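# Flip the toast in the pan with a turner, then set it down

## Task

Use the steel turner (spatula) to flip the toast slice so it rests flat inside the frying pan with its browned side up. Afterwards put the turner down on the table where it touches neither the pan nor the hot plate. The hand and arm may never contact the toast, the hot plate's heating surface, or any part of the pan other than its plastic handle; one such contact fails the task immediately. The pan and hot plate are not fixed, and at the end the pan has to sit level and centred on the hot plate.

## Robot and tools

Robot: a single arm ending in a five-fingered right hand, with a wrist force/torque sensor in the flange and three cameras: cam_head_left, cam_head_right (fixed, 896x504) and cam_wrist (on the hand, 896x504).

Scene frame: origin on the table top straight under the arm base, +z up, +y to the left when facing along +x. Positions are in metres, orientation as quaternion wxyz. The hand point sits 0.05 m ahead of the palm where a pinch closes; its own +z runs along straightened fingers (fingertips 0.06-0.07 m beyond it), +y points out of the palm, +x points across the palm toward the little finger. A wrist bracket on the little-finger side reaches 0.10 m across the palm and can collide.

execute_actions(actions, cameras): actions is a list of actions; each action is a list of up to 15 rows, one row per 1/30 s step, the last row held until 15 steps pass. A row is 14 numbers, each in [-1, 1]: dx, dy, dz, rx, ry, rz, little, ring, middle, index, thumb_bend, thumb_turn, force_limit, speed. The first six are an offset, not a pose: displacement and rotation vector measured in the Hand target's own axes, counted from the Hand target at the start of that action (every row relative to that same start). 1.0 equals 0.6 m or 180 degrees. Repeating an offset in a later action moves further. Finger values: +1 straight/open, -1 curled shut; thumb_bend +1 straight, -1 bent; thumb_turn +1 beside the palm, -1 opposite the fingers. Pinch is roughly index -0.22, thumb_bend -0.75, thumb_turn -0.57. force_limit maps -1..+1 to about 0..10 N fingertip force (0..15 N for the two thumb motors); speed maps -1..+1 to almost still..full (full travel in 0.6 s). The hand values are commands every time: to keep the hand unchanged, resend your previous six motor values plus force_limit and speed. An empty actions list just returns state and images. cameras: list of names, [] for none, omitted/null/["all"] for all.

move(target, speed, blend, stop_force, zero, blocking, cameras): drives the hand point in a straight line. target is one 14-number row as above (offset from the current Hand target, Hand target axes, same 0.6 m / 180 degree scale) or a list of up to 15 such rows differing only in offsets, all measured from the same starting Hand target, sharing 10 s. speed: m/s, 0.002-0.5, default 0.25 (turn rate up to twice that in rad/s); one value or one per target. blend: metres of corner rounding per waypoint, default 0. stop_force: 3-40 N; the path halts when push against the direction of travel rises that much above the last zero; use it slowly when approaching contact, omit it when moving away from something being pressed. Unreliable on rotating moves. zero: true (default) rezeroes before the move, false keeps the old zero. blocking=false returns after ~0.5 s while motion continues (not allowed with stop_force); then only wait or stop are accepted until it ends. Result adds a move: line: done (within 3 mm and 2 degrees), off_target, moving, held, fault, or contact (stop_force fired), plus limits such as paced (pose clipped) or held (steps withheld). None of these prove the hand is touching or free.

wait(seconds 0-10, cameras): lets time pass holding the last command. stop(): brakes a running move. zoom_image(camera, region [x0,y0,x1,y1] pixels, max 504x504): closer look at the latest image of cam_head_left, cam_head_right or cam_wrist. show_instructions(): shows the reference image pages. zero_wrist_force(): makes the current wrist reading the new zero, also for stop_force. finished_scene(scene): ends scene 1 or 2; irreversible, and the goal must still hold afterwards.

Result lines: end_effector_position/quat and velocities in the scene frame; Hand target is the last commanded pose after clipping, and new offsets start from it. Each step the command is limited to 100 mm and 16 degrees from the measured pose, so the Hand target may stop short; continue from it. hand_measured, hand_stopped_by (moving, target, force, stalled, fault) and hand_load_n list six values in motor order; a lost grip shows only as load falling near zero. Wrist force/torque are in the end effector's axes, plus a line with the peak since last shown. Joint torques include the arm's own weight. A pose unreachable line means a command was withheld. STEP READINGS list positions for execute_actions calls only.

Gripping: for a handle 0.035-0.08 m thick, turn the thumb in front of the palm before reaching it, then close; for thinner items close thumb first, then fingers. A closing finger stops at force_limit and locks; to grip tighter raise force_limit and send a more-closed target; to loosen send a more-open target. Close at speed -0.9 or below for gentle grips.

Avoid: joint contact torque limits (shoulder pan, shoulder lift, elbow 136 N m; wrists 25.4 N m) and roughly 150 N outside force on arm, tool or load; either triggers a 10 s fault stop. The arm is stiff, so commanding even slightly past a firm contact can fault. Motors heating past 85 °C brake the arm for 30-60 s (MOTOR HOT appears at 70 °C). Don't drop or fling the turner, slam into things, knock the pan off-centre or tilt it, or let anything leave the table. Never touch toast, heating plate or pan body with the hand.

Each tool is called after "Call:" in YAML: its name, and indented under it one key for each argument.

Reference images:

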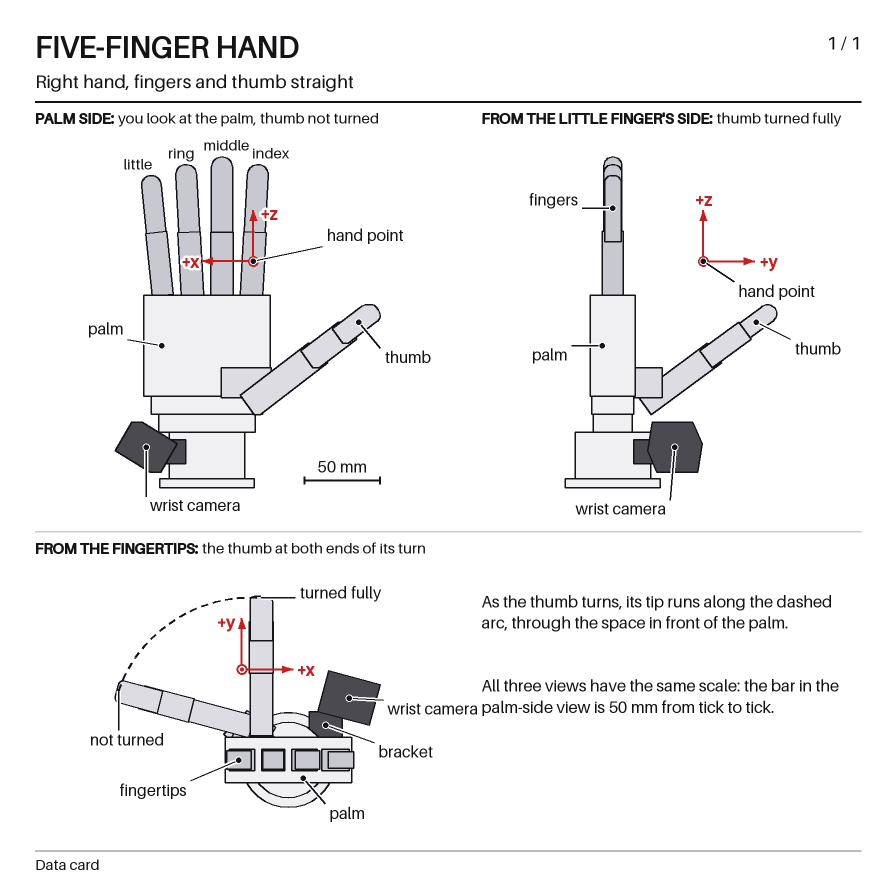

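## Session

Call:
execute_actions:
  actions: []

Scene clock: 0.00 s.
end_effector_position=(+0.8787, +0.1421, +0.3354) hand_measured=(+1.000, +1.000, +1.000, +1.000, +1.000, +1.000) hand_load_n=(+0.0, +0.0, +0.0, +0.0, +0.0, +0.0) hand_stopped_by=(target, target, target, target, target, target) hand_force_limit=0.00 hand_speed=-0.80 end_effector_quat_wxyz=(+0.155, +0.331, +0.852, +0.375) end_effector_velocity=(+0.000, -0.001, +0.000) end_effector_angular_velocity=(+0.001, +0.001, -0.002)
Joint positions: [-0.666 -0.826 0.606 1.118 0.321 -0.813]
Joint velocities: [-0.001 0 0 0.001 0 0.001]
Joint torques (N m): no reading
Motor temperatures (°C): [23 25 22 34 36 27]
Wrist force (N): no reading
Wrist torque (N m): no reading
Wrist force, peak (N): no reading
Hand target: +0.8787, +0.1422, +0.3354; +0.155, +0.331, +0.852, +0.375
camera_calibration:
cam_wrist: T_world_to_cam=[[0.209821, 0.670921, 0.711225, -0.524384], [0.397221, -0.723175, 0.565008, -0.435359], [0.893415, 0.163963, -0.418241, -0.554568], [0, 0, 0, 1]] pos_world=[0.778421, 0.127908, 0.386993]

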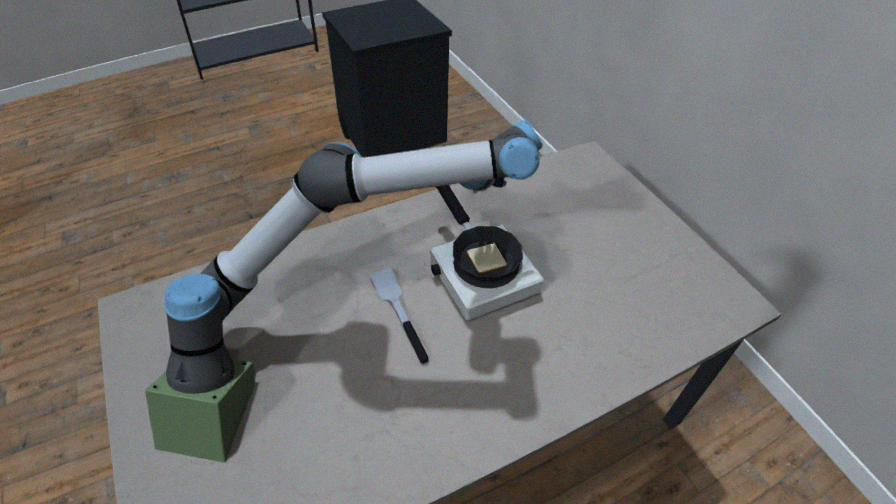

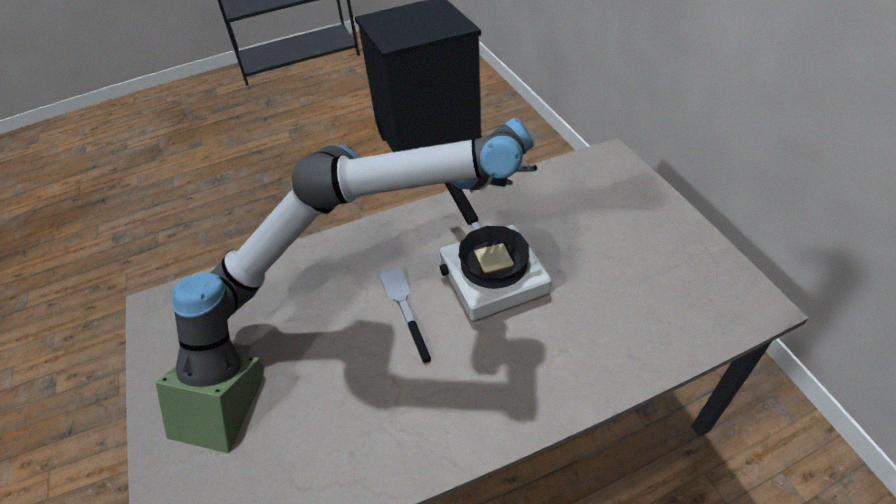

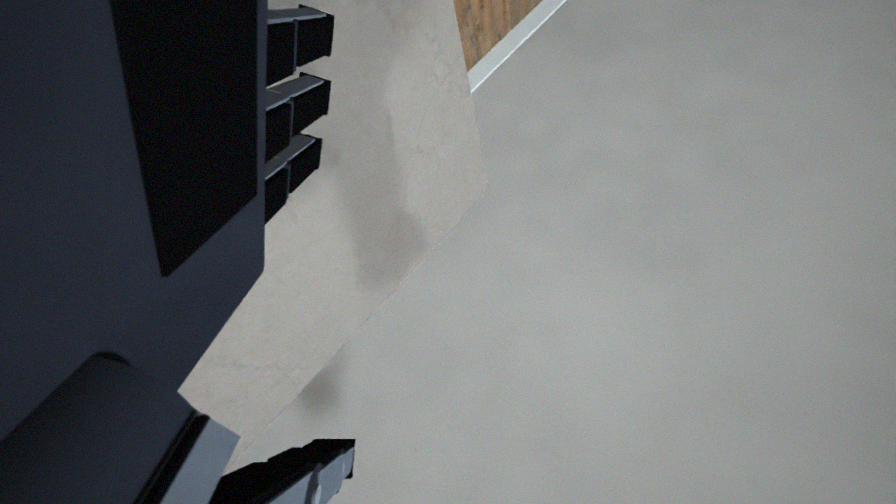

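Call:
zoom_image:
  camera: "cam_head_right"
  region: [360, 160, 580, 380]

Call:
zoom_image:
  camera: "cam_head_left"
  region: [340, 160, 560, 380]

Scaled by 2.291.

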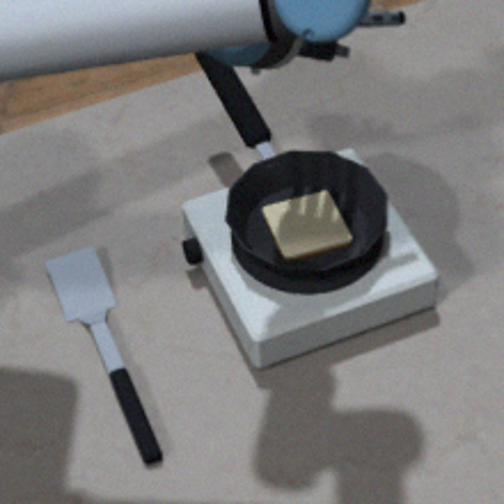

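Scaled by 2.291.

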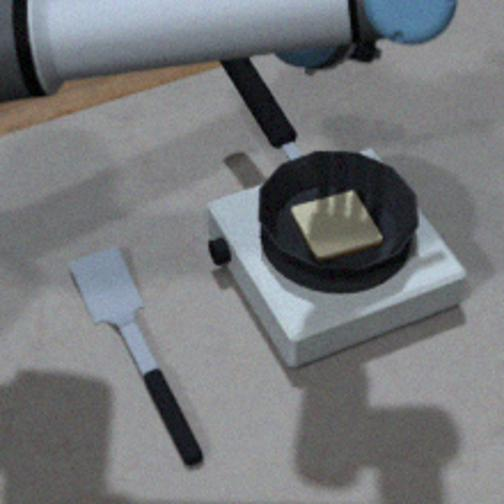

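Call:
move:
  target:
    - [-0.003,0.148,-0.134,0,0,0,1,1,1,1,1,1,0,-0.5]
    - [0.2327,-0.3713,-0.5772,0.1274,0.3064,-0.6838,1,1,1,1,1,1,0,-0.5]
  blend: 0.03
  speed: 0.25

Scene clock: 50.93 s.
end_effector_position=(+0.4994, -0.0599, +0.4003) hand_measured=(+1.000, +1.000, +1.000, +1.000, +1.000, +1.000) hand_load_n=(+0.0, +0.0, +0.0, +0.0, +0.0, +0.0) hand_stopped_by=(target, target, target, target, target, target) hand_force_limit=0.00 hand_speed=-0.50 end_effector_quat_wxyz=(+0.001, +0.707, -0.707, +0.000) end_effector_velocity=(+0.000, +0.000, +0.000) end_effector_angular_velocity=(+0.001, +0.001, +0.000)
Joint positions: [-1.097 -1.063 0.95 1.865 1.113 -4.133]
Joint velocities: [-0.001 0 0.001 0.002 0 -0.001]
Joint torques (N m): [-13.65 -26.18 -9.49 2.36 0.18 -1.38]
Motor temperatures (°C): [23 25 22 34 36 27]
Wrist force (N): [0.3 1.6 0.4]
Wrist torque (N m): [0.20 0.00 0.12]
Wrist force, peak (N): [1.4 2.0 0.5]
Hand target: +0.4994, -0.0599, +0.4002; +0.001, +0.707, -0.707, +0.000
Off the commanded pose: 0.000 m, 0 deg.
move: done
camera_calibration:
cam_wrist: T_world_to_cam=[[-0.956549, -0.291382, 0.0105276, 0.449933], [-0.235256, 0.79262, 0.562501, -0.0598584], [-0.172247, 0.535583, -0.826729, 0.562571], [0, 0, 0, 1]] pos_world=[0.513202, -0.122756, 0.494028]

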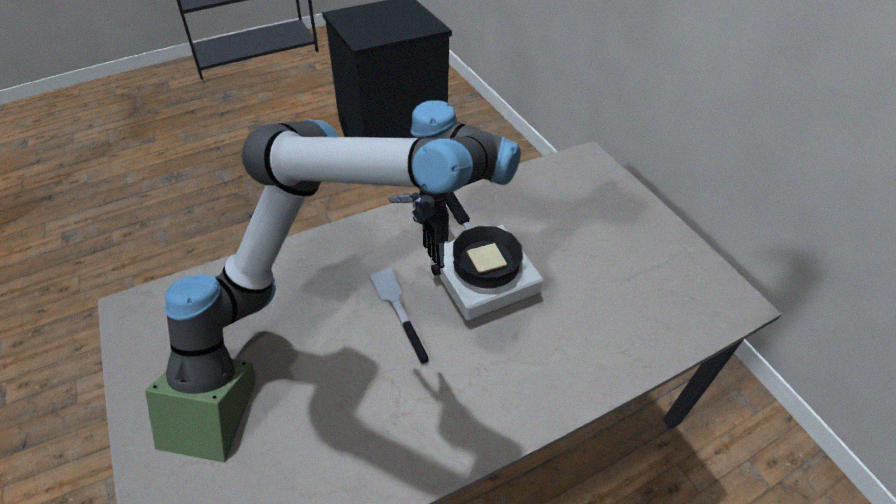

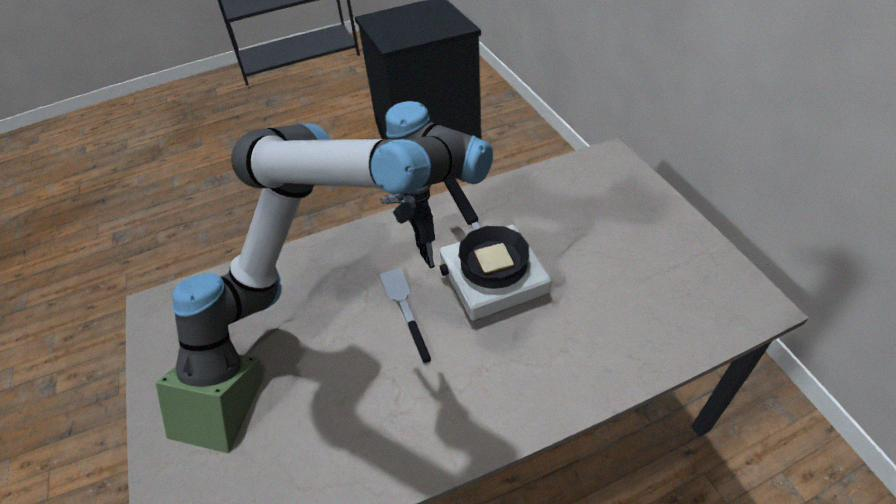

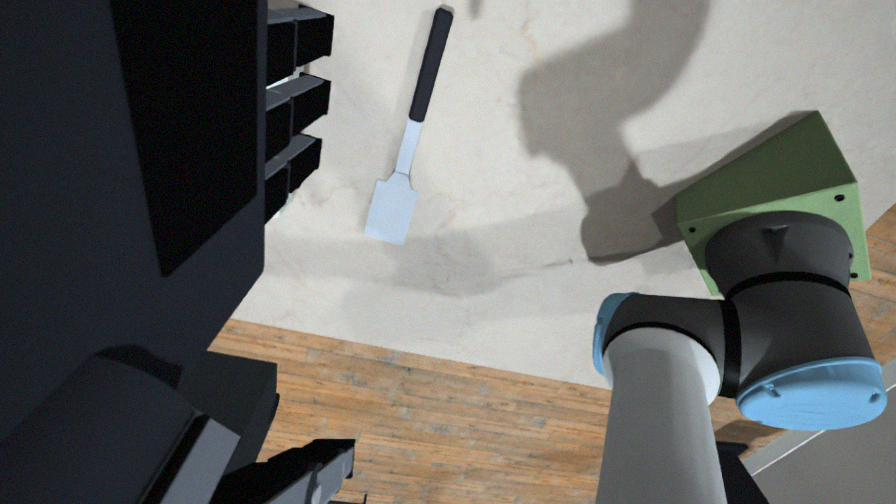

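Call:
zoom_image:
  camera: "cam_wrist"
  region: [340, 0, 500, 250]

Call:
zoom_image:
  camera: "cam_head_right"
  region: [370, 260, 450, 370]

Call:
zoom_image:
  camera: "cam_head_right"
  region: [430, 170, 560, 320]

Scaled by 2.016.

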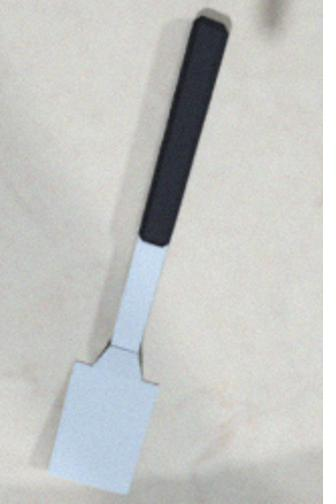

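Scaled by 4.582.

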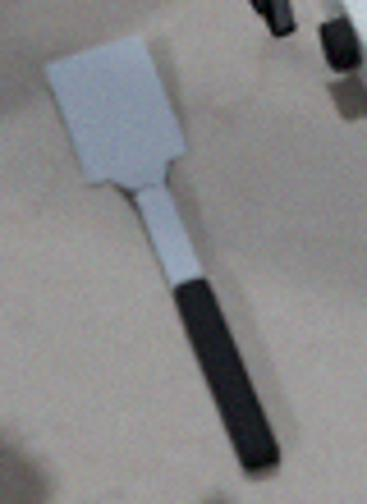

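Scaled by 3.360.

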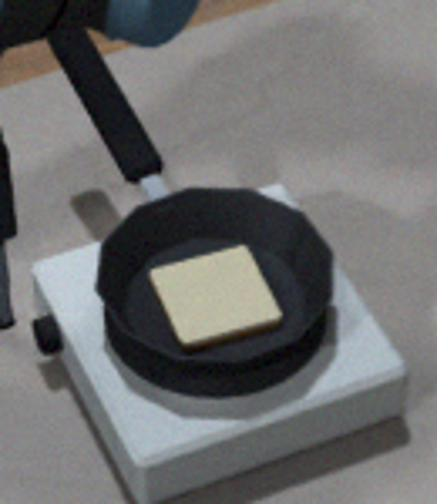

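Call:
move:
  target: [-0.04,-0.05,0.333,0,0,0,1,1,1,1,1,-1,0,0]

Call:
zoom_image:
  camera: "cam_wrist"
  region: [250, 0, 600, 320]

Scene clock: 62.27 s.
end_effector_position=(+0.5294, -0.0363, +0.2005) hand_measured=(+1.000, +1.000, +1.000, +1.000, +1.000, -1.000) hand_load_n=(+0.0, +0.0, +0.0, +0.0, +0.0, +0.0) hand_stopped_by=(target, target, target, target, target, target) hand_force_limit=0.00 hand_speed=0.00 end_effector_quat_wxyz=(+0.000, +0.707, -0.707, +0.000) end_effector_velocity=(+0.000, +0.000, +0.000) end_effector_angular_velocity=(+0.000, +0.000, -0.001)
Joint positions: [-0.848 -0.994 1.219 1.401 1.083 -3.856]
Joint velocities: [0 0 0 0 0 0.001]
Joint torques (N m): [-13.7 -43.39 -8.94 -0.47 1.66 2.34]
Motor temperatures (°C): [23 25 22 34 36 27]
Wrist force (N): [0.7 1.6 0.6]
Wrist torque (N m): [0.16 -0.01 0.15]
Wrist force, peak (N): [0.3 1.5 2.8]
Hand target: +0.5294, -0.0363, +0.2005; +0.000, +0.707, -0.707, +0.000
Off the commanded pose: 0.000 m, 0 deg.
move: done
camera_calibration:
cam_wrist: T_world_to_cam=[[-0.956433, -0.291765, 0.0104202, 0.48759], [-0.235608, 0.792438, 0.56261, 0.0410776], [-0.172408, 0.535644, -0.826657, 0.39], [0, 0, 0, 1]] pos_world=[0.543264, -0.0991907, 0.294204]

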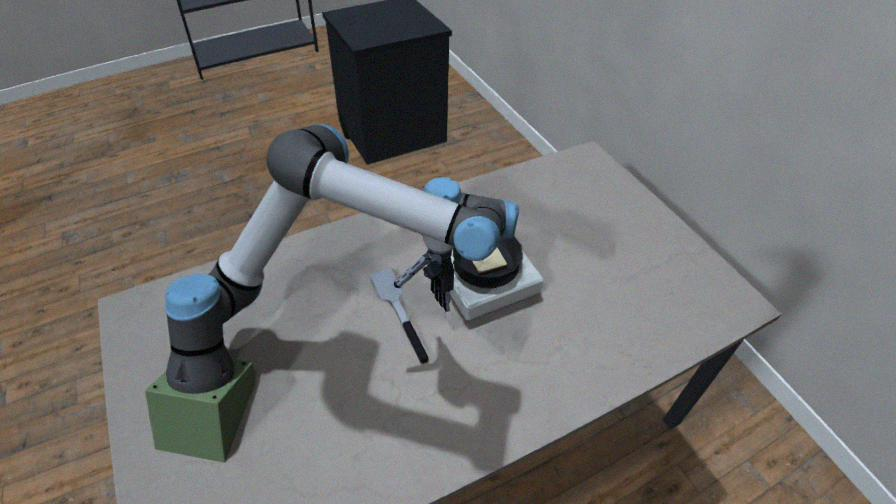

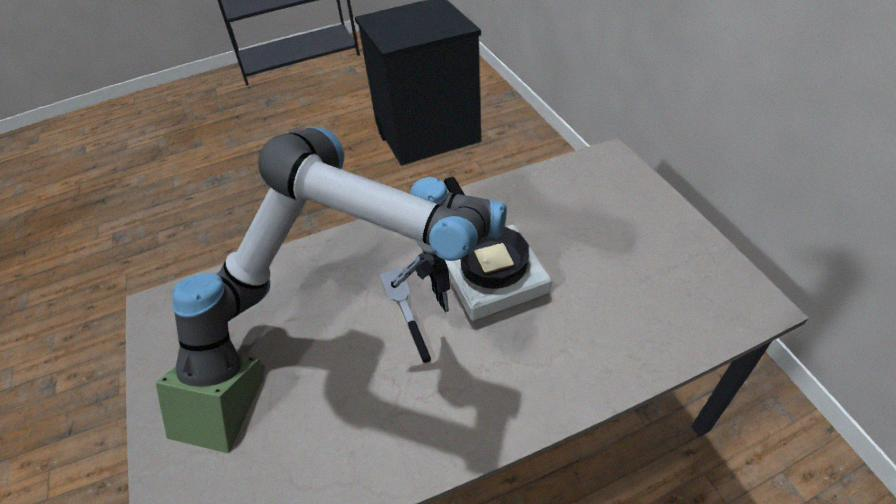

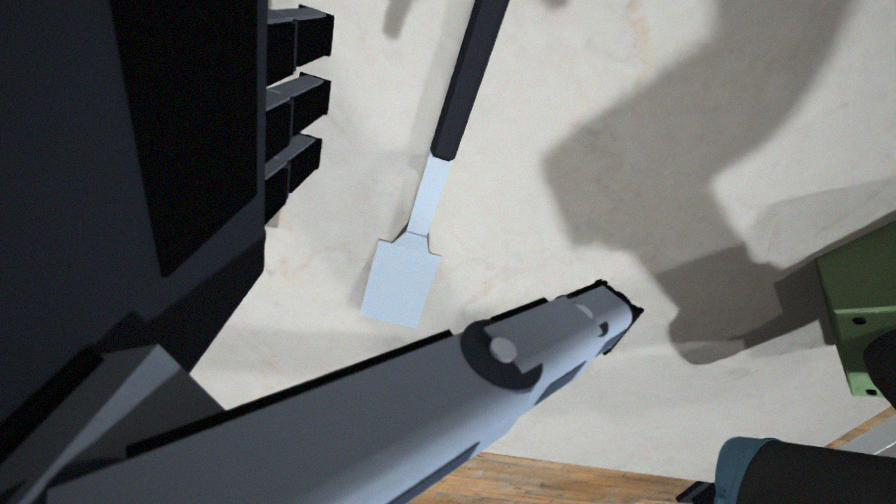

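Scaled by 1.440.

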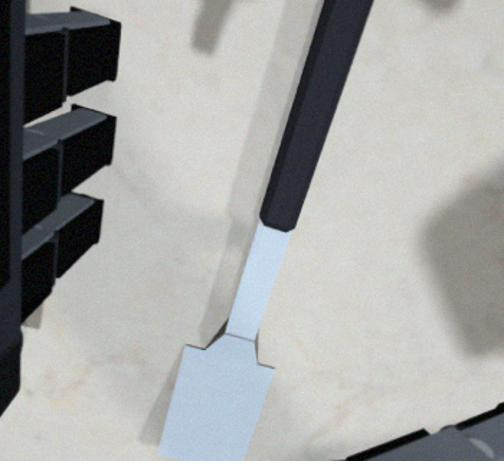

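Call:
move:
  target: [0.108,-0.08,0.133,-0.333,0,0,1,1,1,1,1,-1,0,0]

Call:
zoom_image:
  camera: "cam_wrist"
  region: [250, 0, 750, 400]

Scene clock: 71.37 s.
end_effector_position=(+0.5744, -0.1002, +0.1209) hand_measured=(+1.000, +1.000, +1.000, +1.000, +1.000, -1.000) hand_load_n=(+0.0, +0.0, +0.0, +0.0, +0.0, +0.0) hand_stopped_by=(target, target, target, target, target, target) hand_force_limit=0.00 hand_speed=0.00 end_effector_quat_wxyz=(+0.250, +0.683, -0.662, -0.183) end_effector_velocity=(+0.000, +0.000, +0.000) end_effector_angular_velocity=(-0.001, +0.001, +0.001)
Joint positions: [-0.628 -0.168 0.034 2.139 1.5 -3.78]
Joint velocities: [0.001 0 0.001 -0.001 0.001 0.001]
Joint torques (N m): [-25.5 -63.88 -8.95 0.74 1.16 -1.59]
Motor temperatures (°C): [23 25 22 34 36 27]
Wrist force (N): [1.0 0.3 0.4]
Wrist torque (N m): [0.10 -0.10 0.05]
Wrist force, peak (N): [0.6 2.3 0.4]
Hand target: +0.5774, -0.1010, +0.1209; +0.318, +0.641, -0.634, -0.294
Off the commanded pose: 0.003 m, 25 deg; orientation clipped.
elbow stopped short: the move would have taken joint 3 (elbow) straighter than the controller allows.
move: off_target; limits=paced
camera_calibration:
cam_wrist: T_world_to_cam=[[-0.754541, -0.288246, 0.58956, 0.327135], [0.0901471, 0.844332, 0.528182, -0.0306179], [-0.650031, 0.451683, -0.611099, 0.60609], [0, 0, 0, 1]] pos_world=[0.643574, -0.153613, 0.193687]

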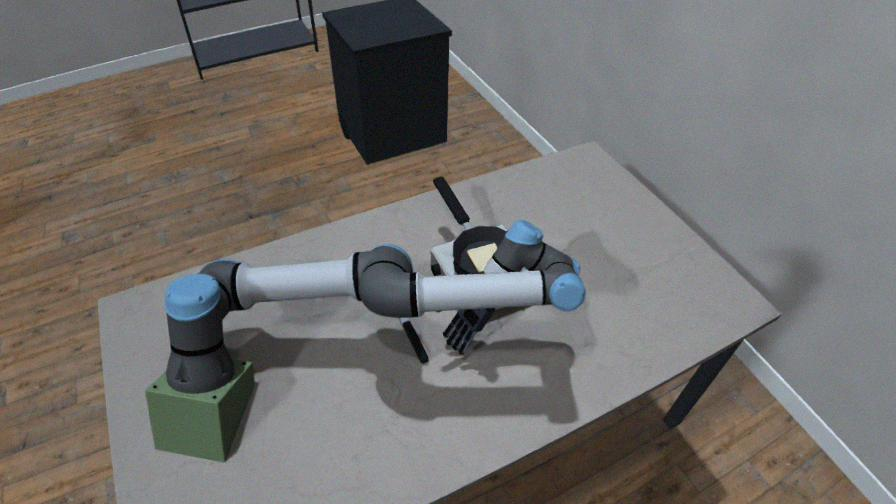

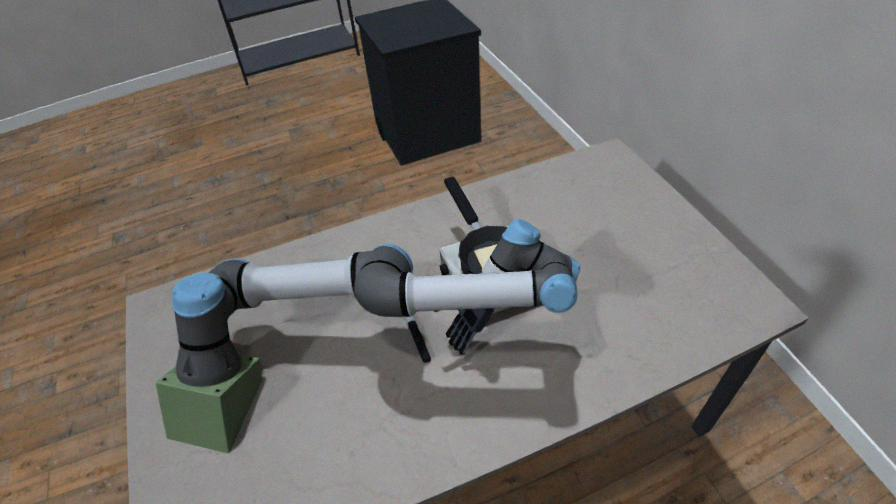

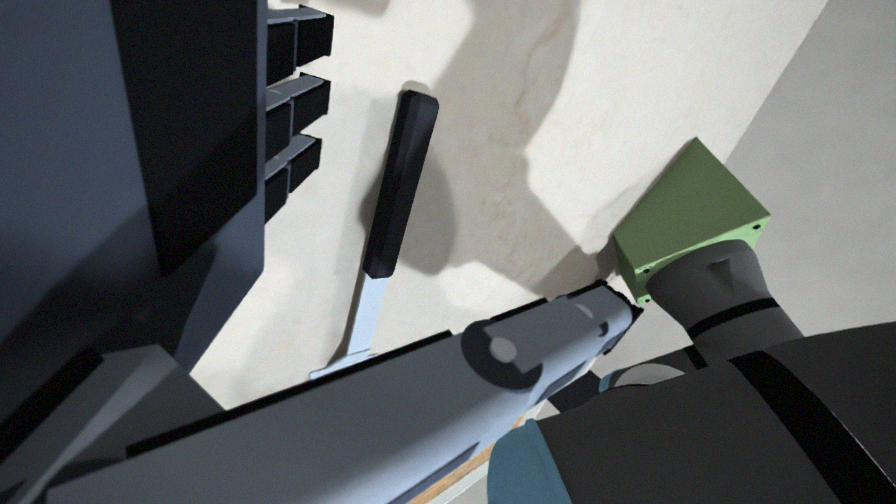

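Scaled by 1.008.

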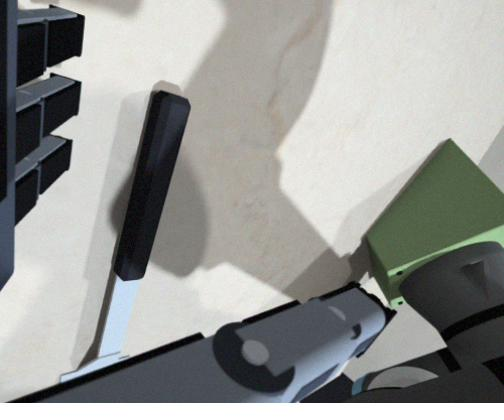

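Call:
move:
  target:
    - [0,0.128,-0.107,0,0,0,1,1,1,1,1,-1,0,0]
    - [-0.052,0.366,-0.031,0.694,0,0,1,1,1,1,1,-1,0,0]
  blend: 0.03

Scene clock: 98.40 s.
end_effector_position=(+0.4552, -0.0684, +0.3020) hand_measured=(+1.000, +1.000, +1.000, +1.000, +1.000, -1.000) hand_load_n=(+0.0, +0.0, +0.0, +0.0, +0.0, +0.0) hand_stopped_by=(target, target, target, target, target, target) hand_force_limit=0.00 hand_speed=0.00 end_effector_quat_wxyz=(-0.409, +0.572, -0.563, +0.436) end_effector_velocity=(+0.000, +0.000, +0.000) end_effector_angular_velocity=(+0.000, -0.001, -0.001)
Joint positions: [-1.683 -1.419 2.256 0.99 0.008 -4.601]
Joint velocities: [-0.001 0 0 -0.003 -0.001 0.004]
Joint torques (N m): [-18.17 -12.15 -18.49 0.13 -2.64 2.21]
Motor temperatures (°C): [23 25 22 34 36 27]
Wrist force (N): [0.2 3.4 -1.1]
Wrist torque (N m): [0.56 0.13 0.21]
Wrist force, peak (N): [0.5 4.1 -1.4]
Hand target: +0.4537, -0.0684, +0.3025; -0.421, +0.579, -0.553, +0.426
Off the commanded pose: 0.002 m, 2 deg.
elbow stopped short: the move would have taken joint 3 (elbow) straighter than the controller allows.
move: done
camera_calibration:
cam_wrist: T_world_to_cam=[[-0.288259, -0.321828, -0.90185, 0.375458], [-0.596894, 0.796845, -0.0935707, 0.354855], [0.748748, 0.511336, -0.421795, -0.0648764], [0, 0, 0, 1]] pos_world=[0.368616, -0.128757, 0.344447]

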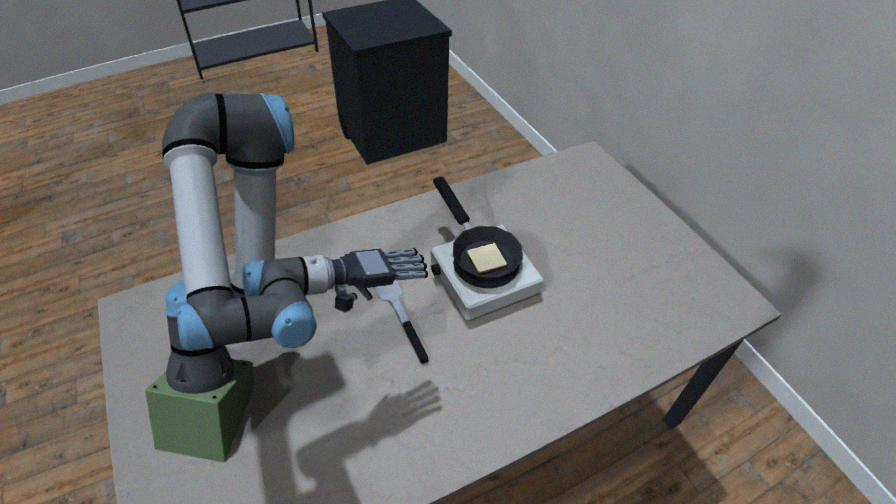

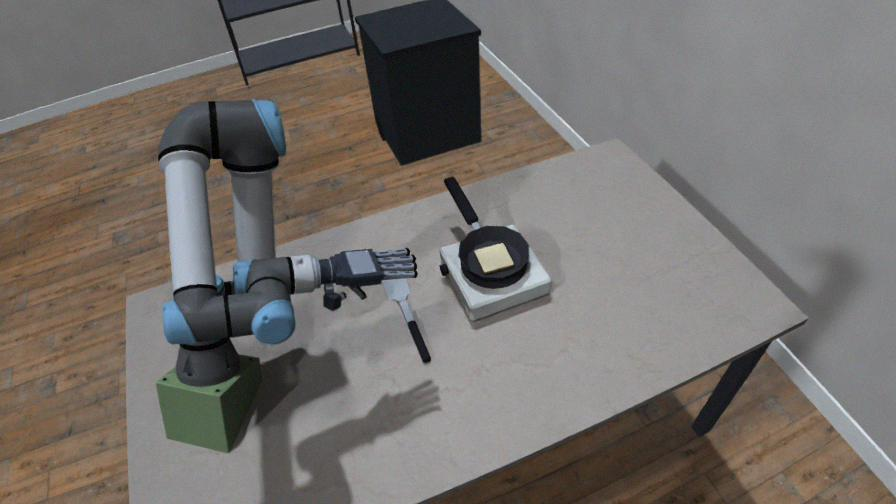

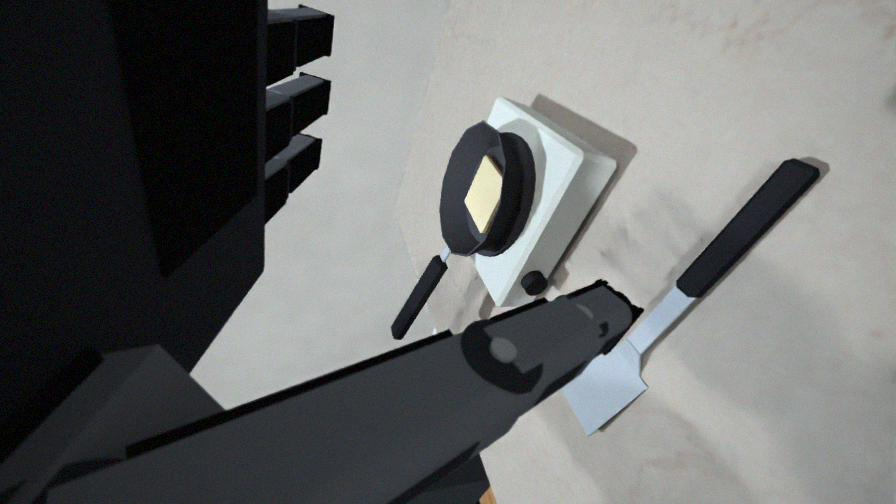

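Call:
move:
  target: [-0.0633,0.2957,0.1845,-0.111,0,0,0.2,0.2,0.2,0.2,-0.3,-0.57,0,0]

Call:
zoom_image:
  camera: "cam_wrist"
  region: [250, 100, 690, 404]

Scene clock: 122.70 s.
end_effector_position=(+0.5093, -0.0345, +0.1003) hand_measured=(+0.200, +0.200, +0.200, +0.200, -0.300, -0.570) hand_load_n=(+0.0, +0.0, +0.0, +0.0, +0.0, +0.0) hand_stopped_by=(target, target, target, target, target, target) hand_force_limit=0.00 hand_speed=0.00 end_effector_quat_wxyz=(-0.314, +0.643, -0.619, +0.324) end_effector_velocity=(+0.000, +0.000, +0.000) end_effector_angular_velocity=(+0.000, +0.000, +0.000)
Joint positions: [-1.071 -1.42 2.161 -0.098 0.539 -3.326]
Joint velocities: [0 0 -0.001 0 0 0.001]
Joint torques (N m): [-4.91 -18.75 -7.81 -1.89 0.96 2.18]
Motor temperatures (°C): [23 25 22 34 36 27]
Wrist force (N): [0.7 3.1 -0.1]
Wrist torque (N m): [0.42 -0.01 0.20]
Wrist force, peak (N): [-0.1 4.5 0.6]
Hand target: +0.5093, -0.0344, +0.1003; -0.314, +0.643, -0.619, +0.324
Off the commanded pose: 0.000 m, 0 deg.
move: done
camera_calibration:
cam_wrist: T_world_to_cam=[[-0.567415, -0.325594, -0.756325, 0.347486], [-0.612011, 0.781253, 0.122822, 0.326711], [0.550892, 0.532571, -0.642563, -0.0842607], [0, 0, 0, 1]] pos_world=[0.443538, -0.0972299, 0.168542]

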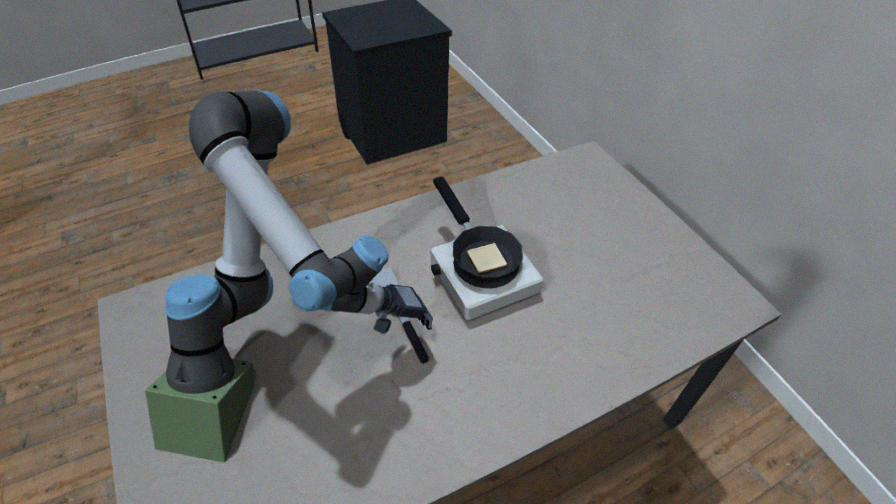

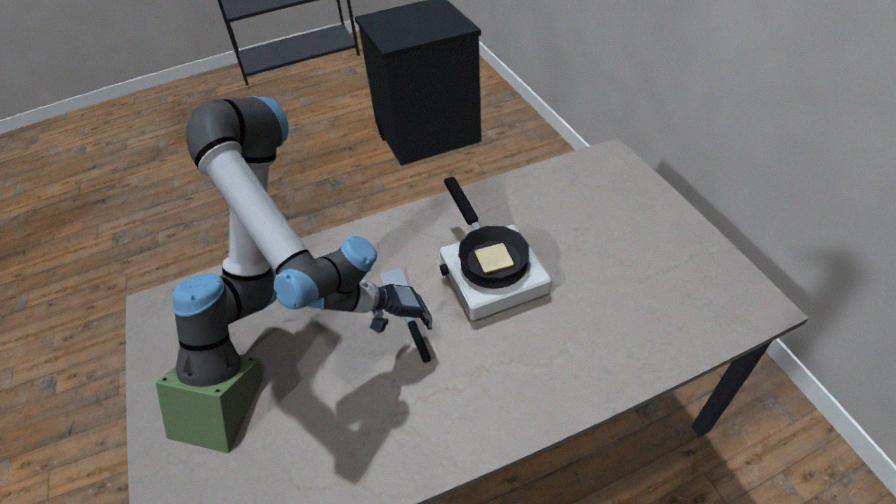

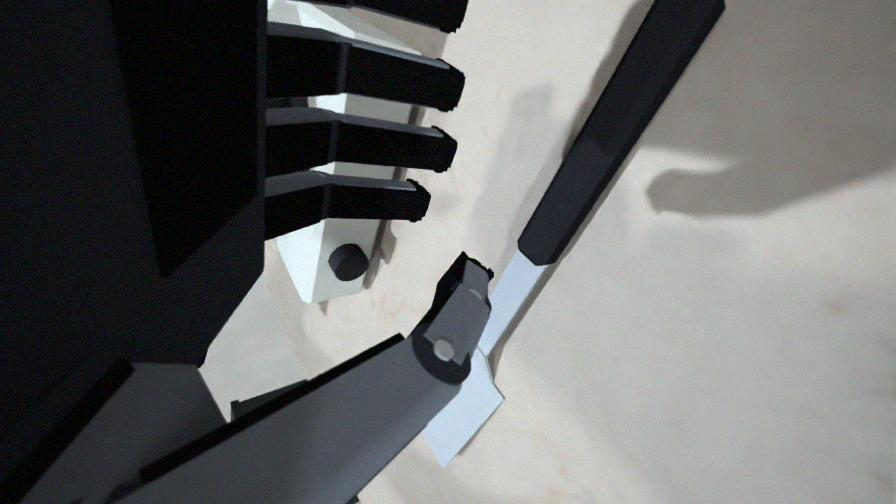

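Scaled by 1.145.

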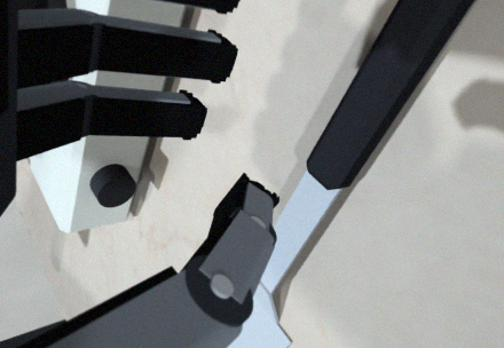

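Call:
move:
  target: [0,0.055,0.0525,0.117,0,0,0.05,0.05,0.05,0.05,-0.4,-0.57,0,0]

Call:
zoom_image:
  camera: "cam_wrist"
  region: [250, 100, 690, 404]

Scene clock: 130.07 s.
end_effector_position=(+0.5153, -0.0357, +0.0549) hand_measured=(+0.050, +0.050, +0.050, +0.050, -0.400, -0.570) hand_load_n=(+0.0, +0.0, +0.0, +0.0, +0.0, +0.0) hand_stopped_by=(target, target, target, target, target, target) hand_force_limit=0.00 hand_speed=0.00 end_effector_quat_wxyz=(-0.426, +0.575, -0.549, +0.432) end_effector_velocity=(+0.000, +0.000, +0.000) end_effector_angular_velocity=(-0.001, -0.002, +0.001)
Joint positions: [-1.027 -1.355 2.518 -1.214 0.627 -2.733]
Joint velocities: [0.001 0 0 -0.005 0.001 0.002]
Joint torques (N m): [-14.06 -11.84 -3.87 -3.38 2.25 1.55]
Motor temperatures (°C): [23 25 22 34 36 27]
Wrist force (N): [0.0 3.7 -1.6]
Wrist torque (N m): [0.62 0.15 0.14]
Wrist force, peak (N): [0.1 4.4 -1.5]
Hand target: +0.5152, -0.0357, +0.0549; -0.426, +0.575, -0.549, +0.432
Off the commanded pose: 0.000 m, 0 deg.
move: done
camera_calibration:
cam_wrist: T_world_to_cam=[[-0.254164, -0.322634, -0.911761, 0.163374], [-0.624342, 0.774711, -0.100096, 0.355218], [0.738646, 0.54381, -0.398338, -0.225782], [0, 0, 0, 1]] pos_world=[0.430074, -0.0996992, 0.0945765]

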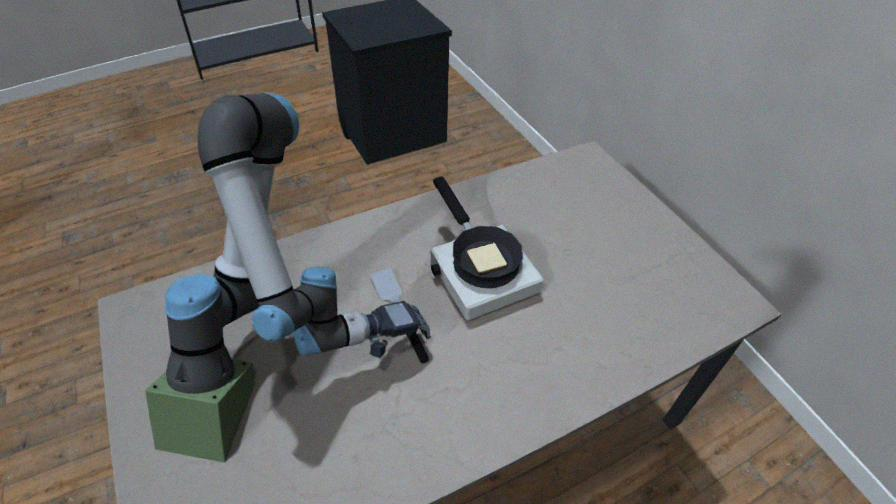

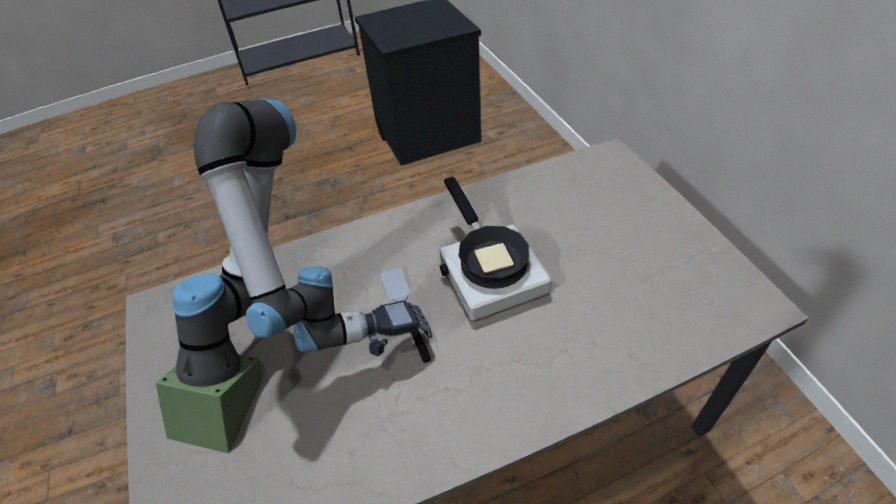

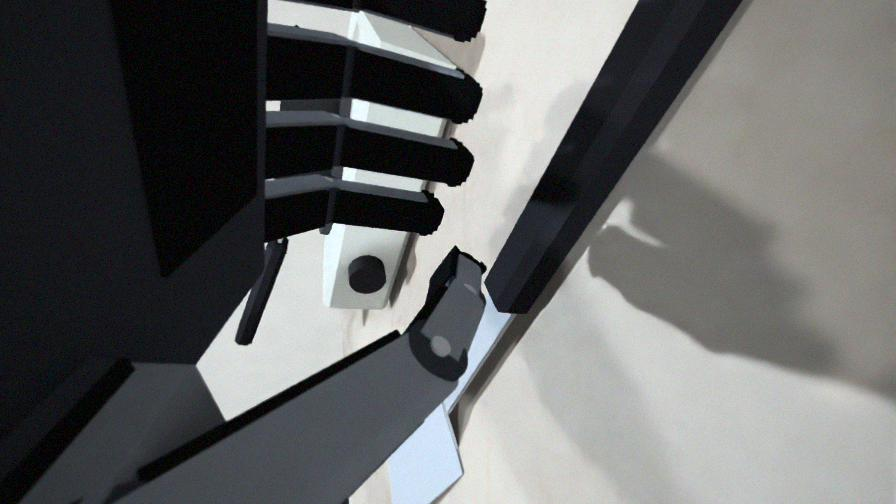

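Scaled by 1.145.

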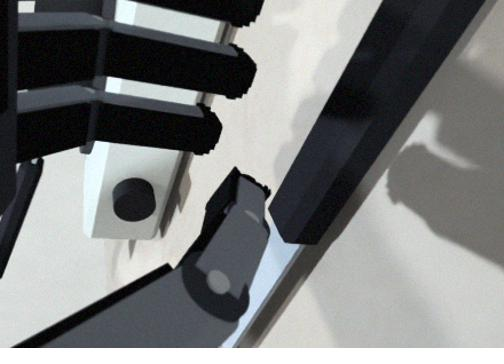

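Call:
move:
  target: [0,0.01,-0.016,-0.061,0,0,0.15,0.12,0.1,0.15,-0.1,-0.57,0,0]
  cameras: []

Call:
move:
  target: [0,0.044,0.021,0,0,0,0.15,0.12,0.1,0.15,-0.1,-0.57,0,0]
  speed: 0.03
  stop_force: 3

Call:
zoom_image:
  camera: "cam_wrist"
  region: [250, 100, 690, 404]

Scene clock: 141.70 s.
end_effector_position=(+0.5043, -0.0359, +0.0516) hand_measured=(+0.150, +0.120, +0.100, +0.150, -0.100, -0.570) hand_load_n=(+0.0, +0.0, +0.0, +0.0, +0.0, +0.0) hand_stopped_by=(target, target, target, target, target, target) hand_force_limit=0.00 hand_speed=0.00 end_effector_quat_wxyz=(-0.370, +0.613, -0.588, +0.377) end_effector_velocity=(-0.001, +0.000, +0.000) end_effector_angular_velocity=(+0.003, +0.002, -0.002)
Joint positions: [-1.043 -1.386 2.379 -0.709 0.559 -3.012]
Joint velocities: [0 0 0 0.004 0 0]
Joint torques (N m): [-14.75 -19.49 -20.24 2.14 -1 -2.05]
Motor temperatures (°C): [23 25 22 34 36 27]
Wrist force (N): [-0.2 3.3 -0.7]
Wrist torque (N m): [0.49 0.19 0.13]
Wrist force, peak (N): [0.1 4.2 -1.5]
Hand target: +0.5044, -0.0360, +0.0517; -0.370, +0.613, -0.588, +0.377
Off the commanded pose: 0.000 m, 0 deg.
move: done
No camera images: "cameras" was empty.

Scene clock: 143.27 s.
end_effector_position=(+0.5042, -0.0364, +0.0356) hand_measured=(+0.150, +0.120, +0.100, +0.150, -0.100, -0.570) hand_load_n=(+0.0, +0.0, +0.0, +0.0, +0.0, +0.0) hand_stopped_by=(target, target, target, target, target, target) hand_force_limit=0.00 hand_speed=0.00 end_effector_quat_wxyz=(-0.370, +0.613, -0.588, +0.377) end_effector_velocity=(+0.000, +0.000, +0.000) end_effector_angular_velocity=(+0.000, +0.000, +0.001)
Joint positions: [-1.017 -1.344 2.388 -0.771 0.584 -2.999]
Joint velocities: [0.001 0 -0.001 0 0 0.001]
Joint torques (N m): [-3.95 -4.2 -17.94 -2.67 1.83 -2.21]
Motor temperatures (°C): [23 25 22 34 36 27]
Wrist force (N): [-0.2 2.7 -0.8]
Wrist torque (N m): [0.47 0.16 0.09]
Wrist force, peak (N): [-0.3 -9.7 -2.4]
Hand target: +0.5042, -0.0364, +0.0356; -0.370, +0.613, -0.588, +0.377
Off the commanded pose: 0.013 m, 0 deg.
move: contact
camera_calibration:
cam_wrist: T_world_to_cam=[[-0.424701, -0.324702, -0.845102, 0.226304], [-0.628144, 0.777916, 0.0167817, 0.344793], [0.651969, 0.537973, -0.534341, -0.176532], [0, 0, 0, 1]] pos_world=[0.427785, -0.0997687, 0.0911356]

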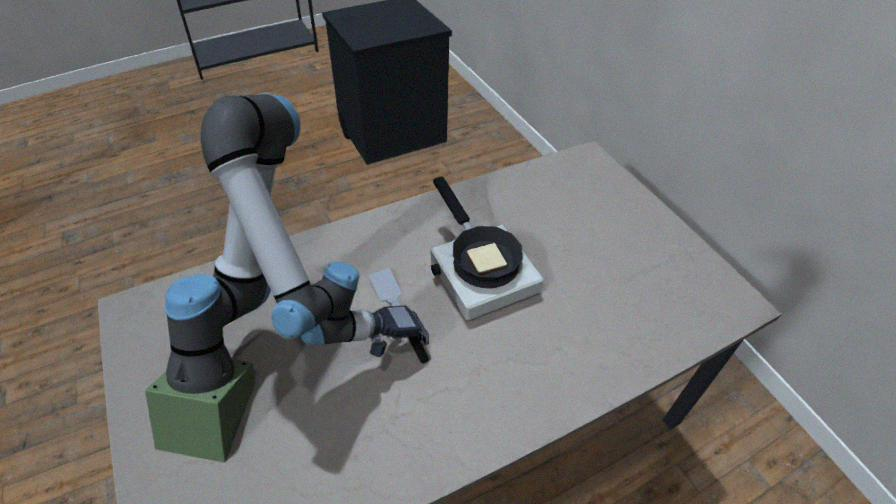

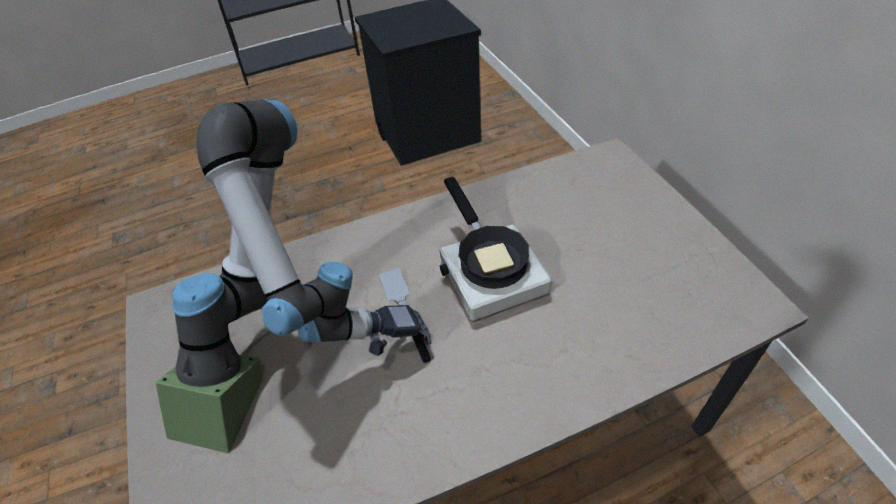

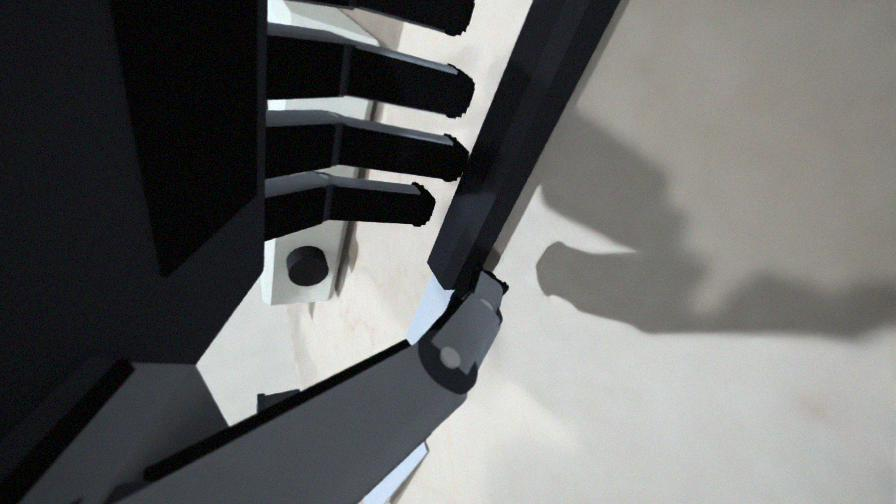

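Scaled by 1.145.

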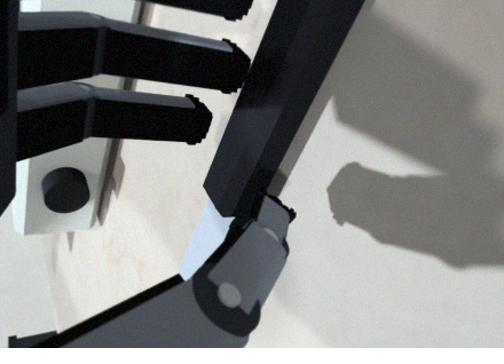

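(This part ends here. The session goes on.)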